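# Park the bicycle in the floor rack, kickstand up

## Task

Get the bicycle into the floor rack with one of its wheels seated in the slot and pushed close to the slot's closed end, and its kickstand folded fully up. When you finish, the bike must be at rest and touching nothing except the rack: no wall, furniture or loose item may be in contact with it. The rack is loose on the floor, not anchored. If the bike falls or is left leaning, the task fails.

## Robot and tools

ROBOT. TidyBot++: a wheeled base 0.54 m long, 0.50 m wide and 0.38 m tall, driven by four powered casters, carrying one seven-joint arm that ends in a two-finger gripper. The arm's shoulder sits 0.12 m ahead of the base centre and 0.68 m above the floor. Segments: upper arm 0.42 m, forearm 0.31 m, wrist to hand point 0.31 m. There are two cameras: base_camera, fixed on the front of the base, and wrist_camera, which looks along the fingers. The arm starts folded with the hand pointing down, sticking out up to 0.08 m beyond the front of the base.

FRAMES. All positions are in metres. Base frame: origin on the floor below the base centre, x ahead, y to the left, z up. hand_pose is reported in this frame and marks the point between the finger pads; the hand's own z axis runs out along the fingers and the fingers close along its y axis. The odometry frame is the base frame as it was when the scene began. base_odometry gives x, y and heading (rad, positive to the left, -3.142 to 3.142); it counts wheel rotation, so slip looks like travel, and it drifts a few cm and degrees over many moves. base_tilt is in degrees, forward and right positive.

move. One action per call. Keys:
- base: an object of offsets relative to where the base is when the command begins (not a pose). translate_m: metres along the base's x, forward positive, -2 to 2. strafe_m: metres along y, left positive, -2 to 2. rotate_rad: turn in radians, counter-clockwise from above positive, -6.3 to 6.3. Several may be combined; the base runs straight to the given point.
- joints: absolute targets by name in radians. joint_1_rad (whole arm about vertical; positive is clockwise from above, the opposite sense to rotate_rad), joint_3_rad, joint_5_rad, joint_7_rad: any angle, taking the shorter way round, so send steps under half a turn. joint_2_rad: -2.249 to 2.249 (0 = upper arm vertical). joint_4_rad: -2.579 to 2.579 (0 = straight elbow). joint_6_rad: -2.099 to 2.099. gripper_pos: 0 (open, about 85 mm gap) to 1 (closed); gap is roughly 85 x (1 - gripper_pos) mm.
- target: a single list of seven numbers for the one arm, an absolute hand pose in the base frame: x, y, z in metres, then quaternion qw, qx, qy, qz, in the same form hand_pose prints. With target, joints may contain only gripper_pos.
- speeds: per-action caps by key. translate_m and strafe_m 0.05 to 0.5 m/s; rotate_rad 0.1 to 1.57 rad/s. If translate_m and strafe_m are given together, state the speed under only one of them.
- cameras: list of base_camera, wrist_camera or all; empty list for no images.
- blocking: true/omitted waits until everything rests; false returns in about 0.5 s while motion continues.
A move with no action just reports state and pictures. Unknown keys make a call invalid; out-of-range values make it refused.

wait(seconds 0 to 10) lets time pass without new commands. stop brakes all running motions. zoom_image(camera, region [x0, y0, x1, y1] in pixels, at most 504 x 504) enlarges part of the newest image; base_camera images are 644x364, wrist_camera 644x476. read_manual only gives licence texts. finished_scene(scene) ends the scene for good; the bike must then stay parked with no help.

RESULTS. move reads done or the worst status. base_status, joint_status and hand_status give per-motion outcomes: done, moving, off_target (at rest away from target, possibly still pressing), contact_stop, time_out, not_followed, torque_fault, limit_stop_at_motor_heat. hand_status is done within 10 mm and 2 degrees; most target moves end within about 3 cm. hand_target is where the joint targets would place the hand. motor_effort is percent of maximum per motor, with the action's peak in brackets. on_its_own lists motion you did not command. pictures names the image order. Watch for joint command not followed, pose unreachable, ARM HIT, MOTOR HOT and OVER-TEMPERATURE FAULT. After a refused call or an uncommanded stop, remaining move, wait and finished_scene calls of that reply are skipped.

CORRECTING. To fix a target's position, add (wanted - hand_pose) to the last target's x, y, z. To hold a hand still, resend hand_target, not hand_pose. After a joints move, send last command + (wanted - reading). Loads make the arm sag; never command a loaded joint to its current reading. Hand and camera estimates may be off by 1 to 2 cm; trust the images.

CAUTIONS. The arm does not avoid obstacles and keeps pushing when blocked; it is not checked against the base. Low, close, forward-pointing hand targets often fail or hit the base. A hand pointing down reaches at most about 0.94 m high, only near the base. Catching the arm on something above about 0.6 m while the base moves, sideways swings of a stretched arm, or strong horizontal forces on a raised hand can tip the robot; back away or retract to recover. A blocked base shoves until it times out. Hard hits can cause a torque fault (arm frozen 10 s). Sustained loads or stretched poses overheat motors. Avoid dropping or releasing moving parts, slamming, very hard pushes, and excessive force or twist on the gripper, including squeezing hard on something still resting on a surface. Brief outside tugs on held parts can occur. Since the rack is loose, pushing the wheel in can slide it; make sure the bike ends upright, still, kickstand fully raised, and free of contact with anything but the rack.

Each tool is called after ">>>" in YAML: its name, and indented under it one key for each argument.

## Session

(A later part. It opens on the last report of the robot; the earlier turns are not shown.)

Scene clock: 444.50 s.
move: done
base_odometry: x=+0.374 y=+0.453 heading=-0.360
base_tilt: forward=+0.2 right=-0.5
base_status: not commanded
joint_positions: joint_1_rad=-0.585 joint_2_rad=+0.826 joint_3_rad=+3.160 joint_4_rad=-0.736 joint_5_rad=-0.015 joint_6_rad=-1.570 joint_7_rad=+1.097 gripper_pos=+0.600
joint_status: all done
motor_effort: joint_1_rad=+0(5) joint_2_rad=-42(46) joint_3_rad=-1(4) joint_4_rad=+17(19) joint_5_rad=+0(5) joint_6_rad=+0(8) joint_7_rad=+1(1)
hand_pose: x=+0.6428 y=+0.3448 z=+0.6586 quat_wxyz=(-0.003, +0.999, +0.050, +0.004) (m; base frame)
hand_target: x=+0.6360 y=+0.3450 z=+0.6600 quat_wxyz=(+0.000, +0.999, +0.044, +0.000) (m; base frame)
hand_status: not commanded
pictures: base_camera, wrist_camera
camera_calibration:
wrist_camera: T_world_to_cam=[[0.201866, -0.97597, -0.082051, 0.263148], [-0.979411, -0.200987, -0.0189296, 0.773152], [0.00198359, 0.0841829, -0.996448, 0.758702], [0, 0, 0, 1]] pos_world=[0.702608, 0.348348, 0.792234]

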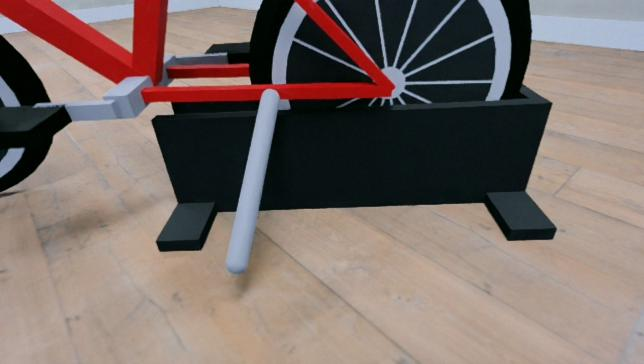

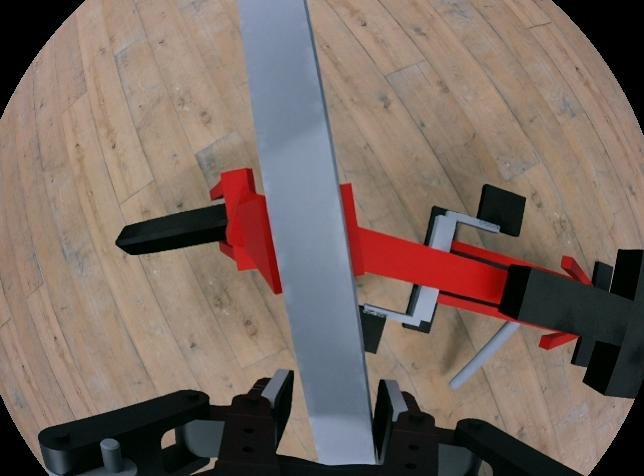

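>>> move:
  joints: {"gripper_pos": 0.2}

>>> zoom_image:
  camera: "base_camera"
  region: [144, 40, 644, 320]

Scene clock: 445.63 s.
move: done
base_odometry: x=+0.374 y=+0.453 heading=-0.360
base_tilt: forward=+0.2 right=-0.5
base_status: not commanded
joint_positions: joint_1_rad=-0.586 joint_2_rad=+0.826 joint_3_rad=+3.160 joint_4_rad=-0.736 joint_5_rad=-0.015 joint_6_rad=-1.570 joint_7_rad=+1.097 gripper_pos=+0.200
joint_status: all done
motor_effort: joint_1_rad=+1(1) joint_2_rad=-43(43) joint_3_rad=+0(1) joint_4_rad=+17(19) joint_5_rad=+0(2) joint_6_rad=+0(1) joint_7_rad=+1(1)
hand_pose: x=+0.6427 y=+0.3450 z=+0.6586 quat_wxyz=(-0.003, +0.999, +0.050, +0.004) (m; base frame)
hand_target: x=+0.6360 y=+0.3450 z=+0.6600 quat_wxyz=(+0.000, +0.999, +0.044, +0.000) (m; base frame)
hand_status: not commanded
pictures: base_camera, wrist_camera
camera_calibration:
wrist_camera: T_world_to_cam=[[0.202325, -0.975875, -0.082051, 0.263093], [-0.979316, -0.201447, -0.0189296, 0.773141], [0.001944, 0.0841839, -0.996448, 0.758706], [0, 0, 0, 1]] pos_world=[0.702445, 0.348622, 0.792234]

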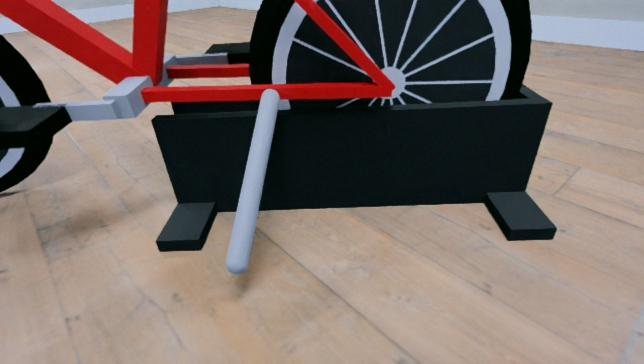

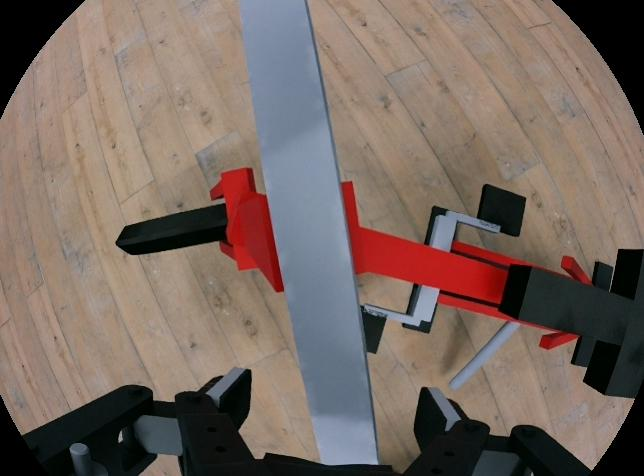

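Scaled by 1.008.

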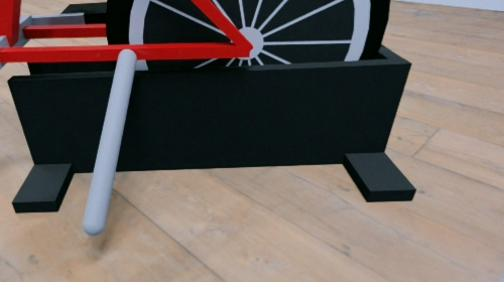

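>>> move:
  target: [0.636, 0.345, 0.78, 0, 0.9990, 0.0436, 0]
  cameras: ["wrist_camera"]

>>> move:
  base: {"translate_m": -0.2}
  joints: {"joint_1_rad": 0, "joint_2_rad": 0.5, "joint_3_rad": 3.14, "joint_4_rad": -1.7, "joint_5_rad": 0, "joint_6_rad": -0.5, "joint_7_rad": 1.57, "gripper_pos": 1.0}

Scene clock: 464.40 s.
move: time_out
base_odometry: x=+0.374 y=+0.453 heading=-0.360
base_tilt: forward=+0.2 right=-0.5
base_status: not commanded
joint_positions: joint_1_rad=-0.593 joint_2_rad=+1.122 joint_3_rad=+3.119 joint_4_rad=+0.042 joint_5_rad=+0.083 joint_6_rad=-2.091 joint_7_rad=+1.105 gripper_pos=+0.200
joint_status: not commanded
motor_effort: joint_1_rad=+1(4) joint_2_rad=-44(51) joint_3_rad=+0(2) joint_4_rad=+16(19) joint_5_rad=+1(2) joint_6_rad=+0(5) joint_7_rad=+1(1)
hand_pose: x=+0.6640 y=+0.3487 z=+0.7021 quat_wxyz=(+0.030, +0.998, +0.048, +0.001) (m; base frame)
hand_target: x=+0.6638 y=+0.3490 z=+0.7016 quat_wxyz=(+0.030, +0.998, +0.049, +0.000) (m; base frame)
hand_status: time_out (0.083 m and 3.5 deg from the pose sent, 0.122 m and 0.9 deg at the start; a joint's target at an end of its range on 192 of 300 steps)
pictures: wrist_camera
camera_calibration:
wrist_camera: T_world_to_cam=[[0.19902, -0.979848, -0.017011, 0.2238], [-0.979994, -0.199021, -0.00167463, 0.783087], [-0.00174466, 0.0170039, -0.999854, 0.829953], [0, 0, 0, 1]] pos_world=[0.724328, 0.361028, 0.83495]

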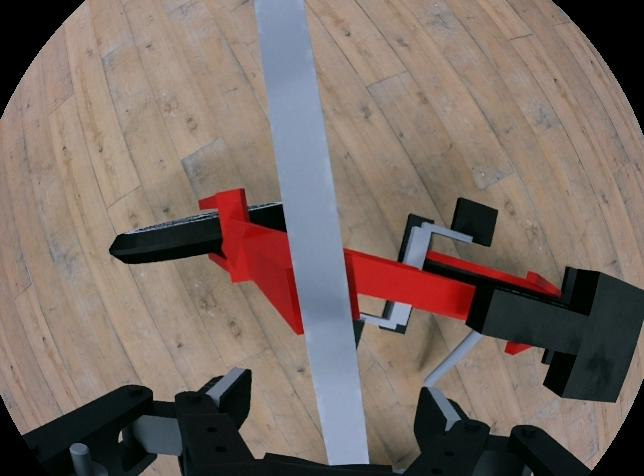

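not run: a stop that you did not command came earlier in this reply.

>>> move:
  target: [0.57, 0.349, 0.77, 0, 0.9990, 0.0436, 0]
  cameras: ["wrist_camera"]

Scene clock: 467.10 s.
move: off_target
base_odometry: x=+0.374 y=+0.453 heading=-0.360
base_tilt: forward=+0.2 right=-0.5
base_status: not commanded
joint_positions: joint_1_rad=-0.673 joint_2_rad=+1.228 joint_3_rad=+3.076 joint_4_rad=+0.646 joint_5_rad=+0.118 joint_6_rad=-2.091 joint_7_rad=+1.105 gripper_pos=+0.200
joint_status: not commanded
motor_effort: joint_1_rad=+0(2) joint_2_rad=-44(47) joint_3_rad=+0(1) joint_4_rad=+12(16) joint_5_rad=+1(2) joint_6_rad=+4(5) joint_7_rad=+1(1)
hand_pose: x=+0.6869 y=+0.4240 z=+0.8081 quat_wxyz=(-0.115, +0.971, +0.064, +0.200) (m; base frame)
hand_target: x=+0.6824 y=+0.4237 z=+0.8008 quat_wxyz=(-0.115, +0.974, +0.043, +0.190) (m; base frame)
hand_status: off_target (0.144 m and 26.8 deg from the pose sent, 0.116 m and 3.5 deg at the start; a joint's target at an end of its range on 48 of 48 steps)
pictures: wrist_camera
camera_calibration:
wrist_camera: T_world_to_cam=[[0.292431, -0.929767, -0.223645, 0.376449], [-0.885661, -0.175116, -0.430045, 1.09198], [0.360678, 0.323832, -0.874668, 0.454509], [0, 0, 0, 1]] pos_world=[0.693109, 0.394049, 0.951337]

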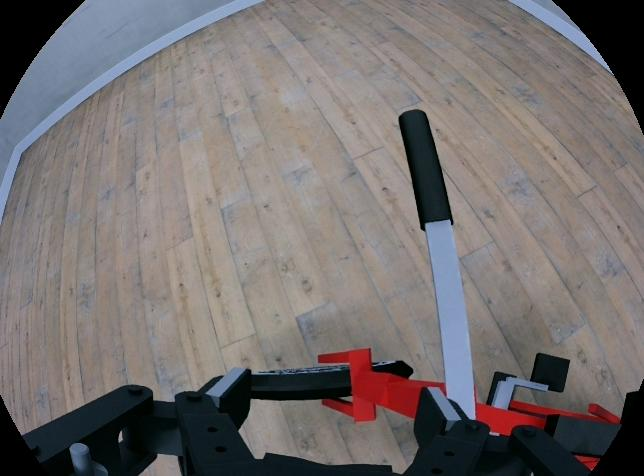

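>>> move:
  joints: {"joint_1_rad": -0.67, "joint_2_rad": 0.4, "joint_3_rad": 3.14, "joint_4_rad": -1.0, "joint_5_rad": 0, "joint_6_rad": -1.65, "joint_7_rad": 1.1}

Scene clock: 471.13 s.
move: done
base_odometry: x=+0.374 y=+0.453 heading=-0.360
base_tilt: forward=+0.2 right=-0.5
base_status: not commanded
joint_positions: joint_1_rad=-0.673 joint_2_rad=+0.414 joint_3_rad=+3.116 joint_4_rad=-0.974 joint_5_rad=+0.037 joint_6_rad=-1.709 joint_7_rad=+1.105 gripper_pos=+0.200
joint_status: all done
motor_effort: joint_1_rad=+0(2) joint_2_rad=-30(46) joint_3_rad=-1(1) joint_4_rad=+18(18) joint_5_rad=+1(2) joint_6_rad=+0(4) joint_7_rad=+1(2)
hand_pose: x=+0.5037 y=+0.3072 z=+0.8133 quat_wxyz=(-0.001, +0.993, +0.112, +0.026) (m; base frame)
hand_target: x=+0.5113 y=+0.3134 z=+0.8128 quat_wxyz=(-0.025, +0.994, +0.100, +0.038) (m; base frame)
hand_status: not commanded
pictures: base_camera, wrist_camera
camera_calibration:
wrist_camera: T_world_to_cam=[[0.326148, -0.942854, -0.0682132, 0.183187], [-0.944655, -0.322365, -0.0608976, 0.686205], [0.035428, 0.0842996, -0.99581, 0.898933], [0, 0, 0, 1]] pos_world=[0.556634, 0.318148, 0.949451]

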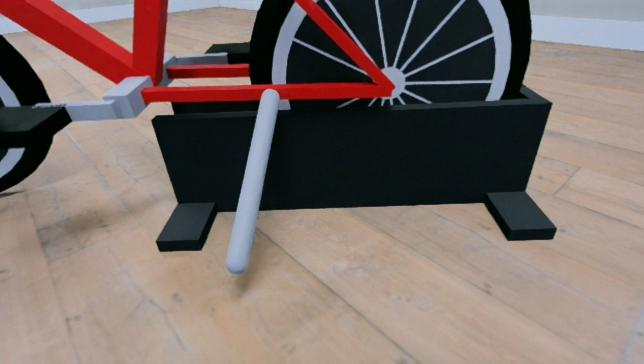

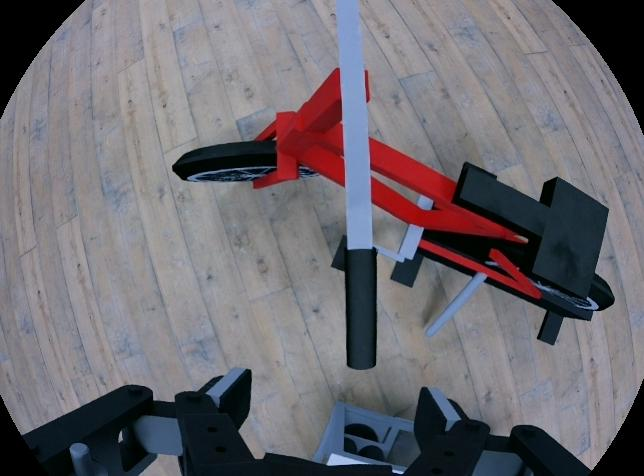

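>>> move:
  base: {"translate_m": -0.2}
  joints: {"joint_1_rad": 0, "joint_2_rad": 0.3, "joint_3_rad": 3.14, "joint_4_rad": -1.8, "joint_5_rad": 0, "joint_6_rad": -0.9, "joint_7_rad": 1.57, "gripper_pos": 1.0}

Scene clock: 473.93 s.
move: done
base_odometry: x=+0.187 y=+0.523 heading=-0.360
base_tilt: forward=+0.2 right=-0.5
base_status: done
joint_positions: joint_1_rad=-0.011 joint_2_rad=+0.316 joint_3_rad=+3.125 joint_4_rad=-1.775 joint_5_rad=+0.032 joint_6_rad=-0.959 joint_7_rad=+1.495 gripper_pos=+0.999
joint_status: all done
motor_effort: joint_1_rad=+1(3) joint_2_rad=-25(32) joint_3_rad=+0(2) joint_4_rad=+15(19) joint_5_rad=+0(2) joint_6_rad=+1(1) joint_7_rad=+1(2)
hand_pose: x=+0.5506 y=+0.0048 z=+0.6154 quat_wxyz=(+0.009, +0.999, -0.016, +0.046) (m; base frame)
hand_target: x=+0.5586 y=+0.0021 z=+0.6169 quat_wxyz=(+0.000, +0.997, +0.000, +0.071) (m; base frame)
hand_status: not commanded
pictures: base_camera, wrist_camera
camera_calibration:
wrist_camera: T_world_to_cam=[[0.077452, -0.995687, -0.0510819, -0.00401753], [-0.992434, -0.0721004, -0.0993824, 0.669787], [0.0952707, 0.0583927, -0.993737, 0.691588], [0, 0, 0, 1]] pos_world=[0.599142, 0.00390796, 0.753616]

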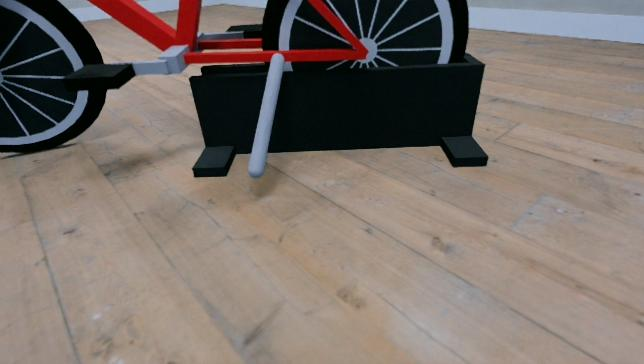

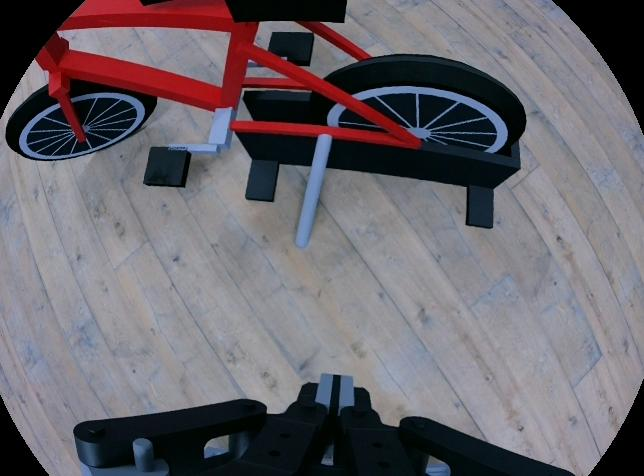

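>>> move:
  target: [0.68, 0.15, 0.22, 0, 0.9063, 0, 0.4226]

Scene clock: 478.27 s.
move: off_target
base_odometry: x=+0.187 y=+0.523 heading=-0.360
base_tilt: forward=+0.2 right=-0.5
base_status: not commanded
joint_positions: joint_1_rad=-0.495 joint_2_rad=+1.455 joint_3_rad=+3.207 joint_4_rad=-1.864 joint_5_rad=-0.332 joint_6_rad=+0.960 joint_7_rad=+1.440 gripper_pos=+0.999
joint_status: not commanded
motor_effort: joint_1_rad=+1(2) joint_2_rad=-36(39) joint_3_rad=+2(2) joint_4_rad=+2(17) joint_5_rad=-1(1) joint_6_rad=+6(7) joint_7_rad=+1(1)
hand_pose: x=+0.6744 y=+0.1665 z=+0.2085 quat_wxyz=(-0.003, +0.916, +0.036, +0.399) (m; base frame)
hand_target: x=+0.6800 y=+0.1500 z=+0.2200 quat_wxyz=(+0.000, +0.906, +0.000, +0.423) (m; base frame)
hand_status: off_target (0.021 m and 5.1 deg from the pose sent, 0.441 m and 44.8 deg at the start)
pictures: base_camera, wrist_camera
camera_calibration:
wrist_camera: T_world_to_cam=[[0.193824, -0.979919, 0.0468064, 0.0250305], [-0.661686, -0.165806, -0.731218, 0.688136], [0.724295, 0.110756, -0.680536, -0.232279], [0, 0, 0, 1]] pos_world=[0.618717, 0.164351, 0.343932]

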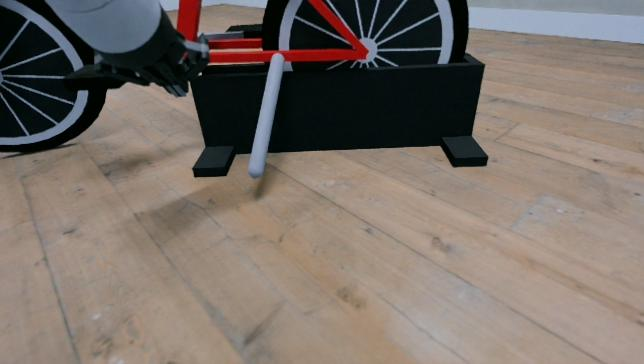

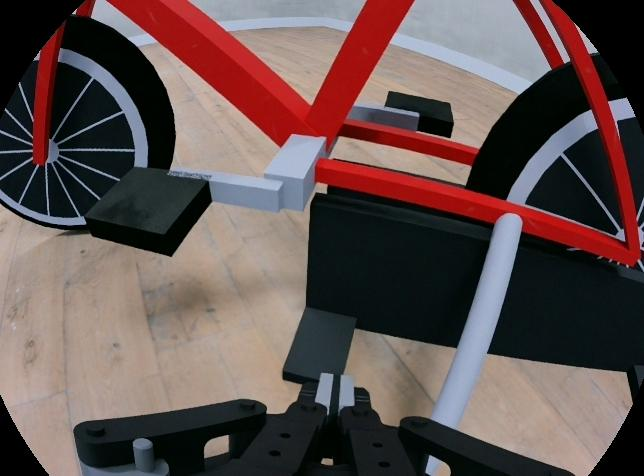

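>>> move:
  target: [0.72, 0.125, 0.15, 0, 0.9063, 0, 0.4226]

Scene clock: 480.17 s.
move: done
base_odometry: x=+0.187 y=+0.523 heading=-0.360
base_tilt: forward=+0.2 right=-0.5
base_status: not commanded
joint_positions: joint_1_rad=-0.398 joint_2_rad=+1.611 joint_3_rad=+3.207 joint_4_rad=-1.666 joint_5_rad=-0.332 joint_6_rad=+0.962 joint_7_rad=+1.440 gripper_pos=+0.999
joint_status: not commanded
motor_effort: joint_1_rad=+0(2) joint_2_rad=-37(38) joint_3_rad=+2(3) joint_4_rad=+2(3) joint_5_rad=-1(1) joint_6_rad=+7(7) joint_7_rad=+1(1)
hand_pose: x=+0.7111 y=+0.1235 z=+0.1502 quat_wxyz=(+0.007, +0.909, -0.006, +0.417) (m; base frame)
hand_target: x=+0.7200 y=+0.1250 z=+0.1500 quat_wxyz=(+0.000, +0.906, +0.000, +0.423) (m; base frame)
hand_status: done (0.009 m and 1.3 deg from the pose sent, 0.085 m and 5.1 deg at the start)
pictures: base_camera, wrist_camera
camera_calibration:
wrist_camera: T_world_to_cam=[[0.109156, -0.993402, 0.0351653, 0.0421565], [-0.643213, -0.0975606, -0.759446, 0.645336], [0.757866, 0.0602795, -0.649619, -0.316026], [0, 0, 0, 1]] pos_world=[0.649992, 0.123888, 0.283319]

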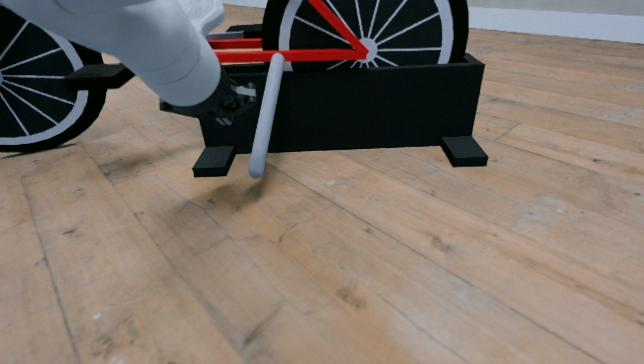

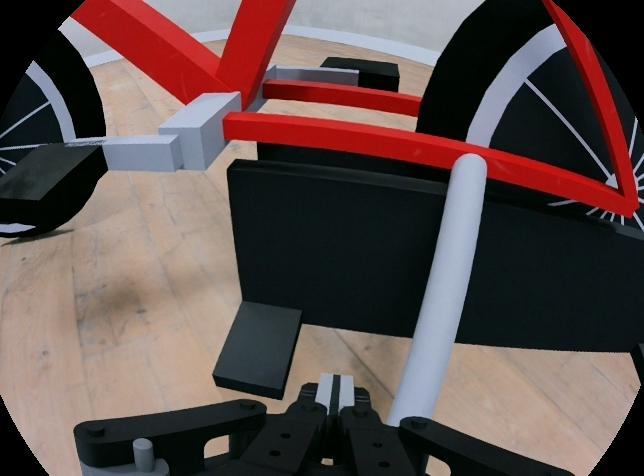

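>>> move:
  target: [0.765, 0.13, 0.11, 0, 0.9063, 0, 0.4226]

Scene clock: 481.80 s.
move: off_target
base_odometry: x=+0.187 y=+0.523 heading=-0.360
base_tilt: forward=+0.2 right=-0.5
base_status: not commanded
joint_positions: joint_1_rad=-0.380 joint_2_rad=+1.697 joint_3_rad=+3.207 joint_4_rad=-1.421 joint_5_rad=-0.332 joint_6_rad=+0.872 joint_7_rad=+1.440 gripper_pos=+0.999
joint_status: not commanded
motor_effort: joint_1_rad=+1(2) joint_2_rad=-39(41) joint_3_rad=+2(2) joint_4_rad=+5(5) joint_5_rad=+1(1) joint_6_rad=+7(8) joint_7_rad=+1(1)
hand_pose: x=+0.7674 y=+0.1437 z=+0.1249 quat_wxyz=(-0.017, +0.897, -0.022, +0.442) (m; base frame)
hand_target: x=+0.7650 y=+0.1300 z=+0.1100 quat_wxyz=(+0.000, +0.906, +0.000, +0.423) (m; base frame)
hand_status: off_target (0.020 m and 4.0 deg from the pose sent, 0.068 m and 1.3 deg at the start)
pictures: base_camera, wrist_camera
camera_calibration:
wrist_camera: T_world_to_cam=[[0.100264, -0.99486, -0.0141517, 0.0701432], [-0.600099, -0.0491221, -0.798416, 0.629101], [0.793617, 0.0885452, -0.60194, -0.413855], [0, 0, 0, 1]] pos_world=[0.698933, 0.13733, 0.254162]

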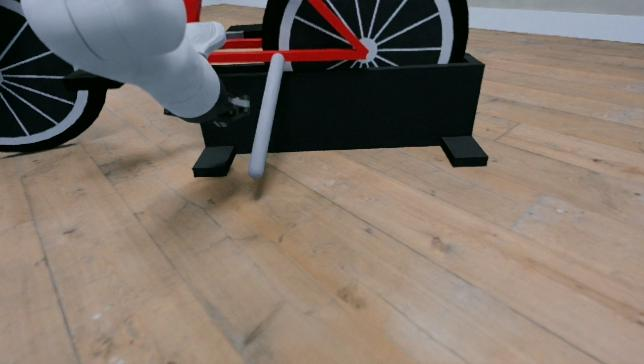

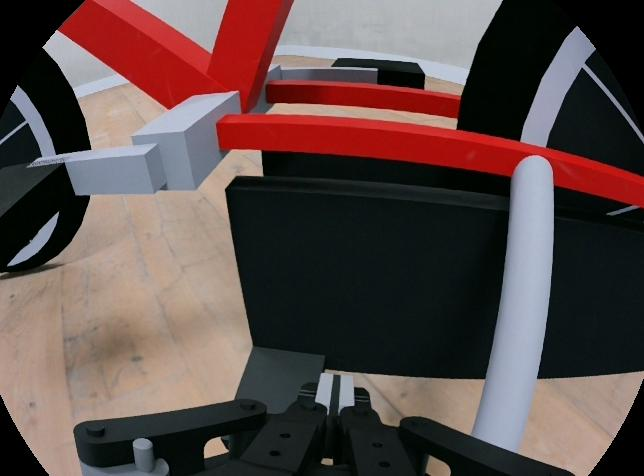

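>>> move:
  target: [0.778, 0.12, 0.077, 0, 0.9063, 0, 0.4226]

Scene clock: 483.87 s.
move: off_target
base_odometry: x=+0.187 y=+0.523 heading=-0.360
base_tilt: forward=+0.2 right=-0.5
base_status: not commanded
joint_positions: joint_1_rad=-0.342 joint_2_rad=+1.783 joint_3_rad=+3.207 joint_4_rad=-1.287 joint_5_rad=-0.332 joint_6_rad=+0.826 joint_7_rad=+1.440 gripper_pos=+0.999
joint_status: not commanded
motor_effort: joint_1_rad=+0(1) joint_2_rad=-38(41) joint_3_rad=+2(2) joint_4_rad=+5(7) joint_5_rad=+0(1) joint_6_rad=+7(8) joint_7_rad=+1(1)
hand_pose: x=+0.7803 y=+0.1266 z=+0.0892 quat_wxyz=(-0.017, +0.896, -0.040, +0.441) (m; base frame)
hand_target: x=+0.7780 y=+0.1200 z=+0.0770 quat_wxyz=(+0.000, +0.906, +0.000, +0.423) (m; base frame)
hand_status: off_target (0.014 m and 5.5 deg from the pose sent, 0.054 m and 4.0 deg at the start)
pictures: base_camera, wrist_camera
camera_calibration:
wrist_camera: T_world_to_cam=[[0.0680651, -0.997213, -0.0305636, 0.0782729], [-0.602821, -0.016697, -0.797702, 0.605469], [0.794968, 0.07272, -0.602277, -0.44306], [0, 0, 0, 1]] pos_world=[0.71188, 0.120384, 0.218531]

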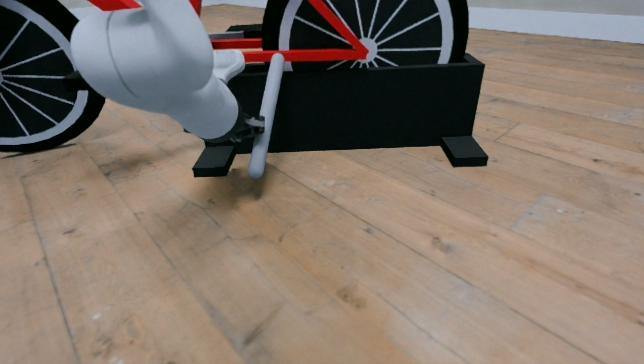

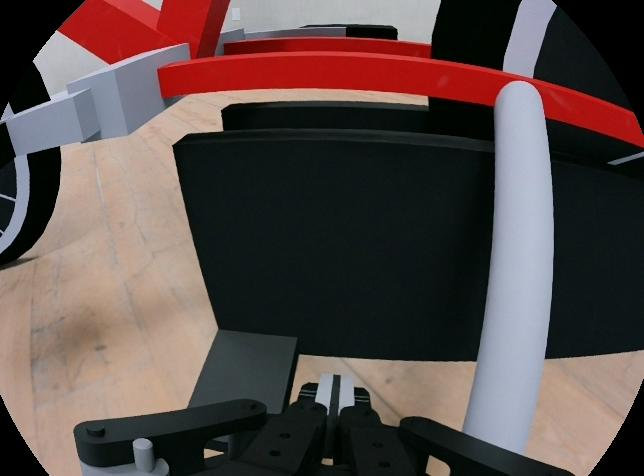

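>>> move:
  target: [0.778, 0.055, 0.077, 0, 0.9063, 0, 0.4226]

>>> move:
  target: [0.778, 0.0, 0.082, 0, 0.9063, 0, 0.4226]

Scene clock: 487.07 s.
move: off_target
base_odometry: x=+0.187 y=+0.523 heading=-0.360
base_tilt: forward=+0.2 right=-0.5
base_status: not commanded
joint_positions: joint_1_rad=-0.221 joint_2_rad=+1.775 joint_3_rad=+3.172 joint_4_rad=-1.298 joint_5_rad=-0.150 joint_6_rad=+0.826 joint_7_rad=+1.440 gripper_pos=+0.999
joint_status: not commanded
motor_effort: joint_1_rad=+8(12) joint_2_rad=-37(40) joint_3_rad=+6(8) joint_4_rad=+6(7) joint_5_rad=-3(5) joint_6_rad=+6(8) joint_7_rad=+1(1)
hand_pose: x=+0.7869 y=+0.1023 z=+0.0887 quat_wxyz=(-0.036, +0.901, -0.020, +0.433) (m; base frame)
hand_target: x=+0.7780 y=+0.0550 z=+0.0770 quat_wxyz=(+0.000, +0.906, +0.000, +0.423) (m; base frame)
hand_status: off_target (0.050 m and 4.9 deg from the pose sent, 0.073 m and 5.5 deg at the start)
pictures: base_camera, wrist_camera
camera_calibration:
wrist_camera: T_world_to_cam=[[0.120543, -0.991483, -0.0492958, 0.0133332], [-0.614173, -0.0354726, -0.788374, 0.618662], [0.779911, 0.125309, -0.613219, -0.439435], [0, 0, 0, 1]] pos_world=[0.721078, 0.0902302, 0.218924]

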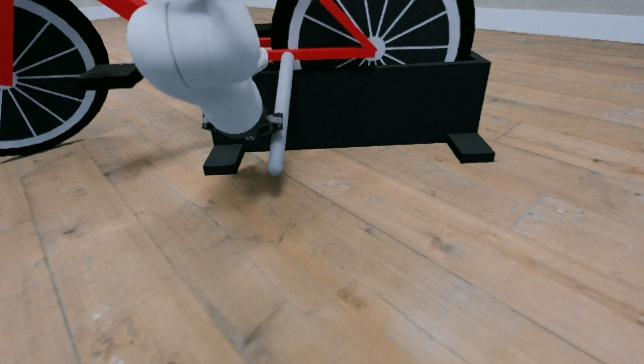

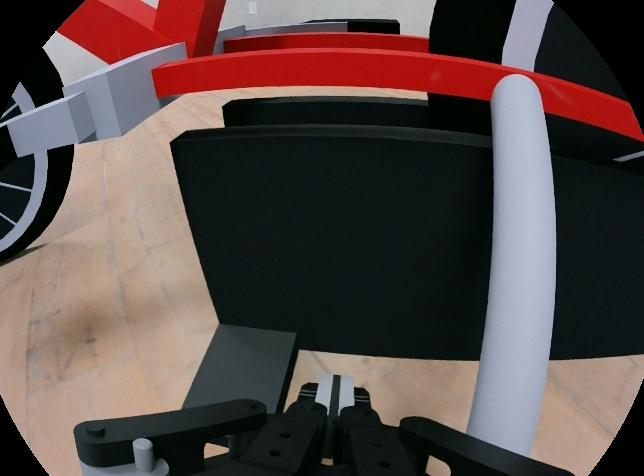

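Scene clock: 488.17 s.
move: off_target
base_odometry: x=+0.187 y=+0.523 heading=-0.360
base_tilt: forward=+0.2 right=-0.5
base_status: not commanded
joint_positions: joint_1_rad=-0.061 joint_2_rad=+1.760 joint_3_rad=+3.149 joint_4_rad=-1.321 joint_5_rad=-0.021 joint_6_rad=+0.826 joint_7_rad=+1.468 gripper_pos=+0.999
joint_status: not commanded
motor_effort: joint_1_rad=+7(13) joint_2_rad=-36(38) joint_3_rad=+3(8) joint_4_rad=+4(7) joint_5_rad=-3(5) joint_6_rad=+5(6) joint_7_rad=+1(1)
hand_pose: x=+0.7918 y=+0.0344 z=+0.0921 quat_wxyz=(-0.028, +0.903, -0.026, +0.428) (m; base frame)
hand_target: x=+0.7780 y=+0.0000 z=+0.0820 quat_wxyz=(+0.000, +0.906, +0.000, +0.423) (m; base frame)
hand_status: off_target (0.038 m and 4.5 deg from the pose sent, 0.103 m and 4.9 deg at the start)
pictures: base_camera, wrist_camera
camera_calibration:
wrist_camera: T_world_to_cam=[[0.101856, -0.99393, -0.0415664, -0.0402307], [-0.623444, -0.0312174, -0.781244, 0.628485], [0.775205, 0.105489, -0.62284, -0.427305], [0, 0, 0, 1]] pos_world=[0.727173, 0.024709, 0.223186]

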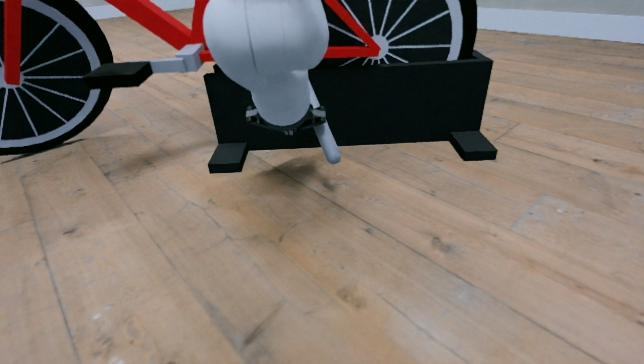

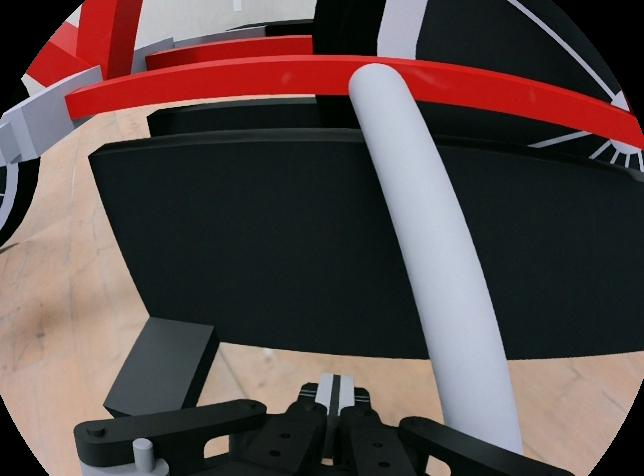

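>>> move:
  target: [0.775, -0.07, 0.105, 0, 0.9063, 0, 0.4226]

>>> move:
  target: [0.775, -0.105, 0.15, 0, 0.9063, 0, 0.4226]

Scene clock: 490.27 s.
move: off_target
base_odometry: x=+0.187 y=+0.523 heading=-0.360
base_tilt: forward=+0.2 right=-0.5
base_status: not commanded
joint_positions: joint_1_rad=+0.180 joint_2_rad=+1.737 joint_3_rad=+3.134 joint_4_rad=-1.376 joint_5_rad=+0.137 joint_6_rad=+0.826 joint_7_rad=+1.504 gripper_pos=+0.999
joint_status: not commanded
motor_effort: joint_1_rad=+1(11) joint_2_rad=-39(40) joint_3_rad=-1(5) joint_4_rad=+5(6) joint_5_rad=+0(5) joint_6_rad=+7(7) joint_7_rad=+1(1)
hand_pose: x=+0.7713 y=-0.0818 z=+0.0937 quat_wxyz=(-0.006, +0.909, -0.052, +0.415) (m; base frame)
hand_target: x=+0.7750 y=-0.0700 z=+0.1050 quat_wxyz=(+0.000, +0.906, +0.000, +0.423) (m; base frame)
hand_status: off_target (0.017 m and 6.0 deg from the pose sent, 0.107 m and 4.5 deg at the start)
pictures: base_camera, wrist_camera
camera_calibration:
wrist_camera: T_world_to_cam=[[0.0374282, -0.998946, -0.026555, -0.10573], [-0.649258, -0.00410827, -0.760557, 0.633525], [0.759647, 0.0457073, -0.648727, -0.388698], [0, 0, 0, 1]] pos_world=[0.710552, -0.0852492, 0.226866]

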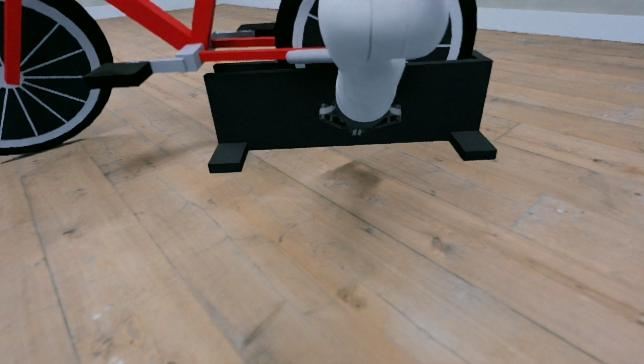

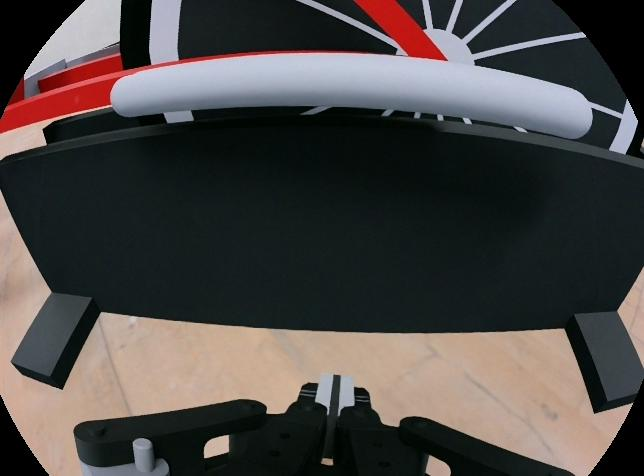

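Scene clock: 491.50 s.
move: off_target
base_odometry: x=+0.187 y=+0.523 heading=-0.360
base_tilt: forward=+0.2 right=-0.5
base_status: not commanded
joint_positions: joint_1_rad=+0.279 joint_2_rad=+1.615 joint_3_rad=+3.119 joint_4_rad=-1.477 joint_5_rad=+0.219 joint_6_rad=+0.826 joint_7_rad=+1.538 gripper_pos=+0.999
joint_status: not commanded
motor_effort: joint_1_rad=+0(3) joint_2_rad=-39(42) joint_3_rad=-2(3) joint_4_rad=+5(6) joint_5_rad=+1(2) joint_6_rad=+6(8) joint_7_rad=+1(1)
hand_pose: x=+0.7796 y=-0.1242 z=+0.1509 quat_wxyz=(+0.001, +0.904, -0.045, +0.425) (m; base frame)
hand_target: x=+0.7750 y=-0.1050 z=+0.1500 quat_wxyz=(+0.000, +0.906, +0.000, +0.423) (m; base frame)
hand_status: off_target (0.020 m and 5.1 deg from the pose sent, 0.061 m and 6.0 deg at the start)
pictures: base_camera, wrist_camera
camera_calibration:
wrist_camera: T_world_to_cam=[[0.0439425, -0.999021, -0.00509029, -0.155223], [-0.631573, -0.0238315, -0.77495, 0.668143], [0.77407, 0.0372681, -0.632002, -0.37078], [0, 0, 0, 1]] pos_world=[0.715812, -0.12533, 0.282653]

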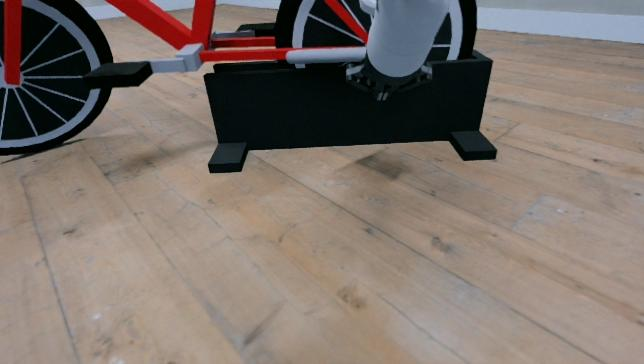

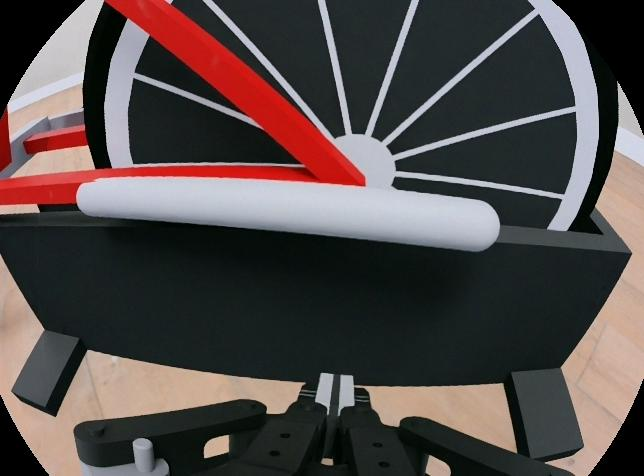

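>>> zoom_image:
  camera: "wrist_camera"
  region: [40, 140, 540, 300]

>>> zoom_image:
  camera: "base_camera"
  region: [180, 20, 520, 180]

Scaled by 1.008.

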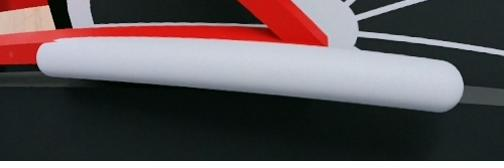

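Scaled by 1.482.

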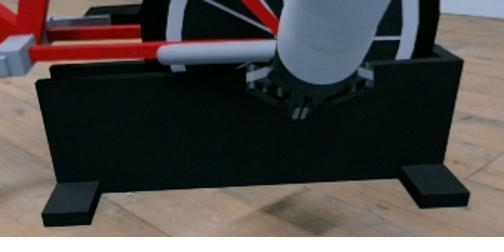

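>>> move:
  base: {"translate_m": -0.25}
  speeds: {"translate_m": 0.25}

>>> move:
  joints: {"joint_1_rad": 0, "joint_2_rad": 0, "joint_3_rad": 3.14, "joint_4_rad": -1.5, "joint_5_rad": 0, "joint_6_rad": -0.6, "joint_7_rad": 1.57}

Scene clock: 496.60 s.
move: done
base_odometry: x=-0.047 y=+0.611 heading=-0.360
base_tilt: forward=+0.2 right=-0.5
base_status: done
joint_positions: joint_1_rad=+0.279 joint_2_rad=+1.615 joint_3_rad=+3.119 joint_4_rad=-1.481 joint_5_rad=+0.219 joint_6_rad=+0.826 joint_7_rad=+1.539 gripper_pos=+0.999
joint_status: not commanded
motor_effort: joint_1_rad=-1(2) joint_2_rad=-40(41) joint_3_rad=-2(2) joint_4_rad=+5(7) joint_5_rad=+1(2) joint_6_rad=+7(8) joint_7_rad=+1(1)
hand_pose: x=+0.7776 y=-0.1235 z=+0.1498 quat_wxyz=(+0.001, +0.905, -0.044, +0.424) (m; base frame)
hand_target: x=+0.7750 y=-0.1050 z=+0.1500 quat_wxyz=(+0.000, +0.906, +0.000, +0.423) (m; base frame)
hand_status: not commanded
pictures: base_camera, wrist_camera
camera_calibration:
wrist_camera: T_world_to_cam=[[0.0445953, -0.998986, -0.0061354, -0.154744], [-0.634698, -0.0235895, -0.772401, 0.668146], [0.771473, 0.0383396, -0.635106, -0.367235], [0, 0, 0, 1]] pos_world=[0.714283, -0.124746, 0.281893]

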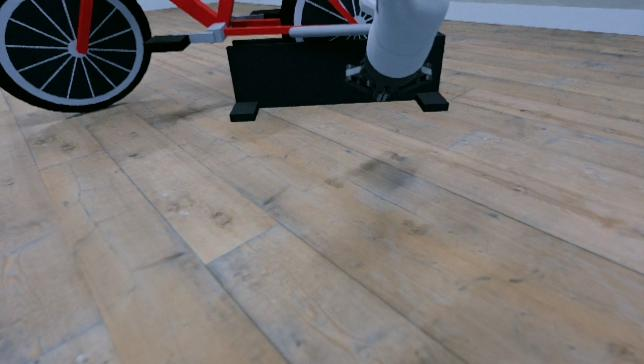

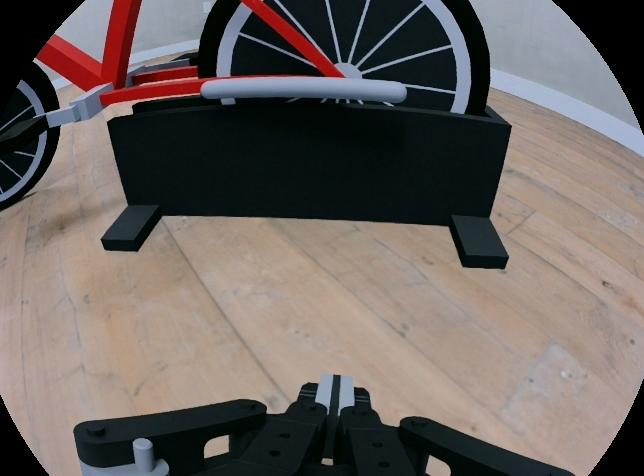

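Scene clock: 499.73 s.
move: done
base_odometry: x=-0.047 y=+0.611 heading=-0.360
base_tilt: forward=+0.2 right=-0.5
base_status: not commanded
joint_positions: joint_1_rad=+0.014 joint_2_rad=+0.003 joint_3_rad=+3.119 joint_4_rad=-1.481 joint_5_rad=+0.037 joint_6_rad=-0.541 joint_7_rad=+1.539 gripper_pos=+0.999
joint_status: all done
motor_effort: joint_1_rad=+1(2) joint_2_rad=-20(47) joint_3_rad=+0(3) joint_4_rad=+23(24) joint_5_rad=+1(2) joint_6_rad=+7(9) joint_7_rad=+1(2)
hand_pose: x=+0.7129 y=+0.0007 z=+0.9929 quat_wxyz=(+0.006, +0.848, -0.002, +0.530) (m; base frame)
hand_target: x=+0.7013 y=+0.0023 z=+0.9677 quat_wxyz=(-0.001, +0.867, +0.000, +0.498) (m; base frame)
hand_status: not commanded
pictures: base_camera, wrist_camera
camera_calibration:
wrist_camera: T_world_to_cam=[[0.106051, -0.992099, 0.0670267, -0.139122], [-0.429062, -0.106465, -0.896979, 1.25838], [0.897028, 0.0663669, -0.436963, -0.0729241], [0, 0, 0, 1]] pos_world=[0.620094, 0.000790601, 1.1062]

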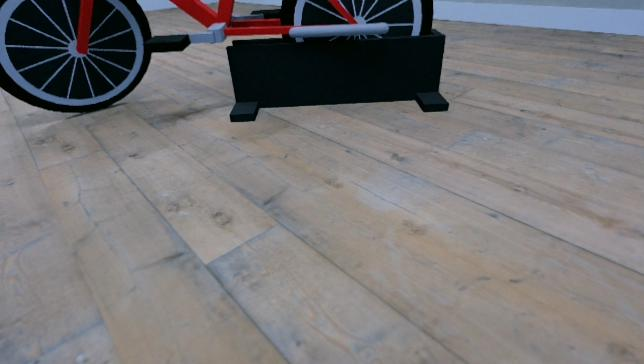

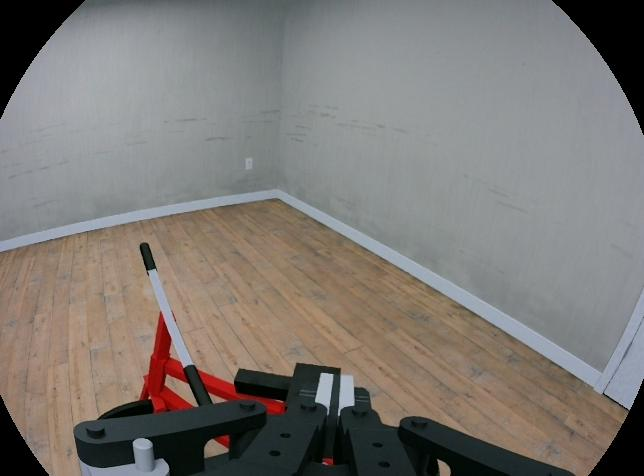

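>>> zoom_image:
  camera: "base_camera"
  region: [220, 0, 460, 130]

>>> move:
  joints: {"joint_6_rad": -1.3}

>>> zoom_image:
  camera: "wrist_camera"
  region: [100, 50, 600, 420]

Scaled by 2.100.

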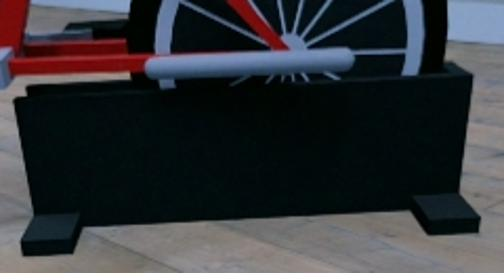

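Scene clock: 501.67 s.
move: done
base_odometry: x=-0.047 y=+0.611 heading=-0.360
base_tilt: forward=+0.2 right=-0.5
base_status: not commanded
joint_positions: joint_1_rad=+0.014 joint_2_rad=+0.003 joint_3_rad=+3.119 joint_4_rad=-1.485 joint_5_rad=+0.036 joint_6_rad=-1.245 joint_7_rad=+1.539 gripper_pos=+0.999
joint_status: all done
motor_effort: joint_1_rad=+1(2) joint_2_rad=-18(20) joint_3_rad=+0(1) joint_4_rad=+20(23) joint_5_rad=+2(2) joint_6_rad=+3(8) joint_7_rad=+1(1)
hand_pose: x=+0.5571 y=-0.0055 z=+0.8429 quat_wxyz=(+0.014, +0.979, -0.009, +0.203) (m; base frame)
hand_target: x=+0.5368 y=+0.0020 z=+0.8315 quat_wxyz=(+0.000, +0.985, +0.000, +0.170) (m; base frame)
hand_status: not commanded
pictures: base_camera, wrist_camera
camera_calibration:
wrist_camera: T_world_to_cam=[[0.102161, -0.994749, -0.00613093, -0.0548025], [-0.910969, -0.0910777, -0.402294, 0.907889], [0.399623, 0.046684, -0.91549, 0.682035], [0, 0, 0, 1]] pos_world=[0.5601, -0.0036664, 0.989299]

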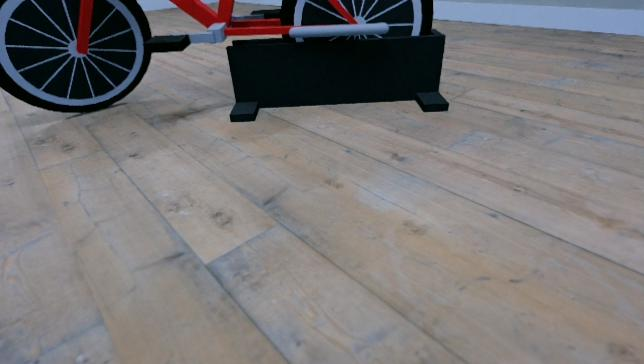

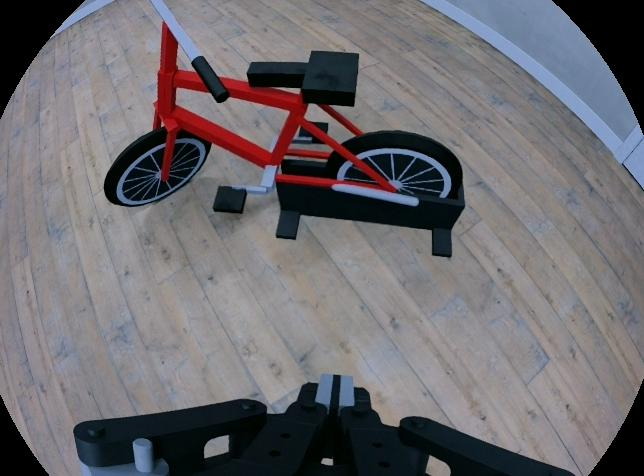

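Scaled by 1.008.

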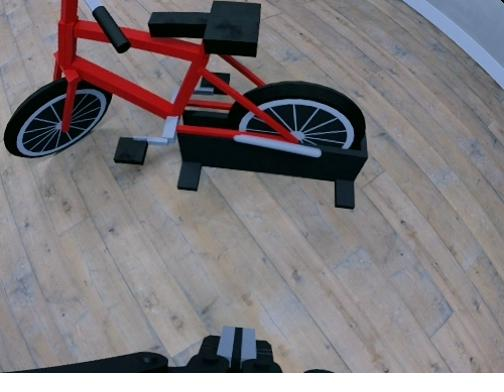

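>>> finished_scene:
  scene: 2

The scene is finished: the task was done.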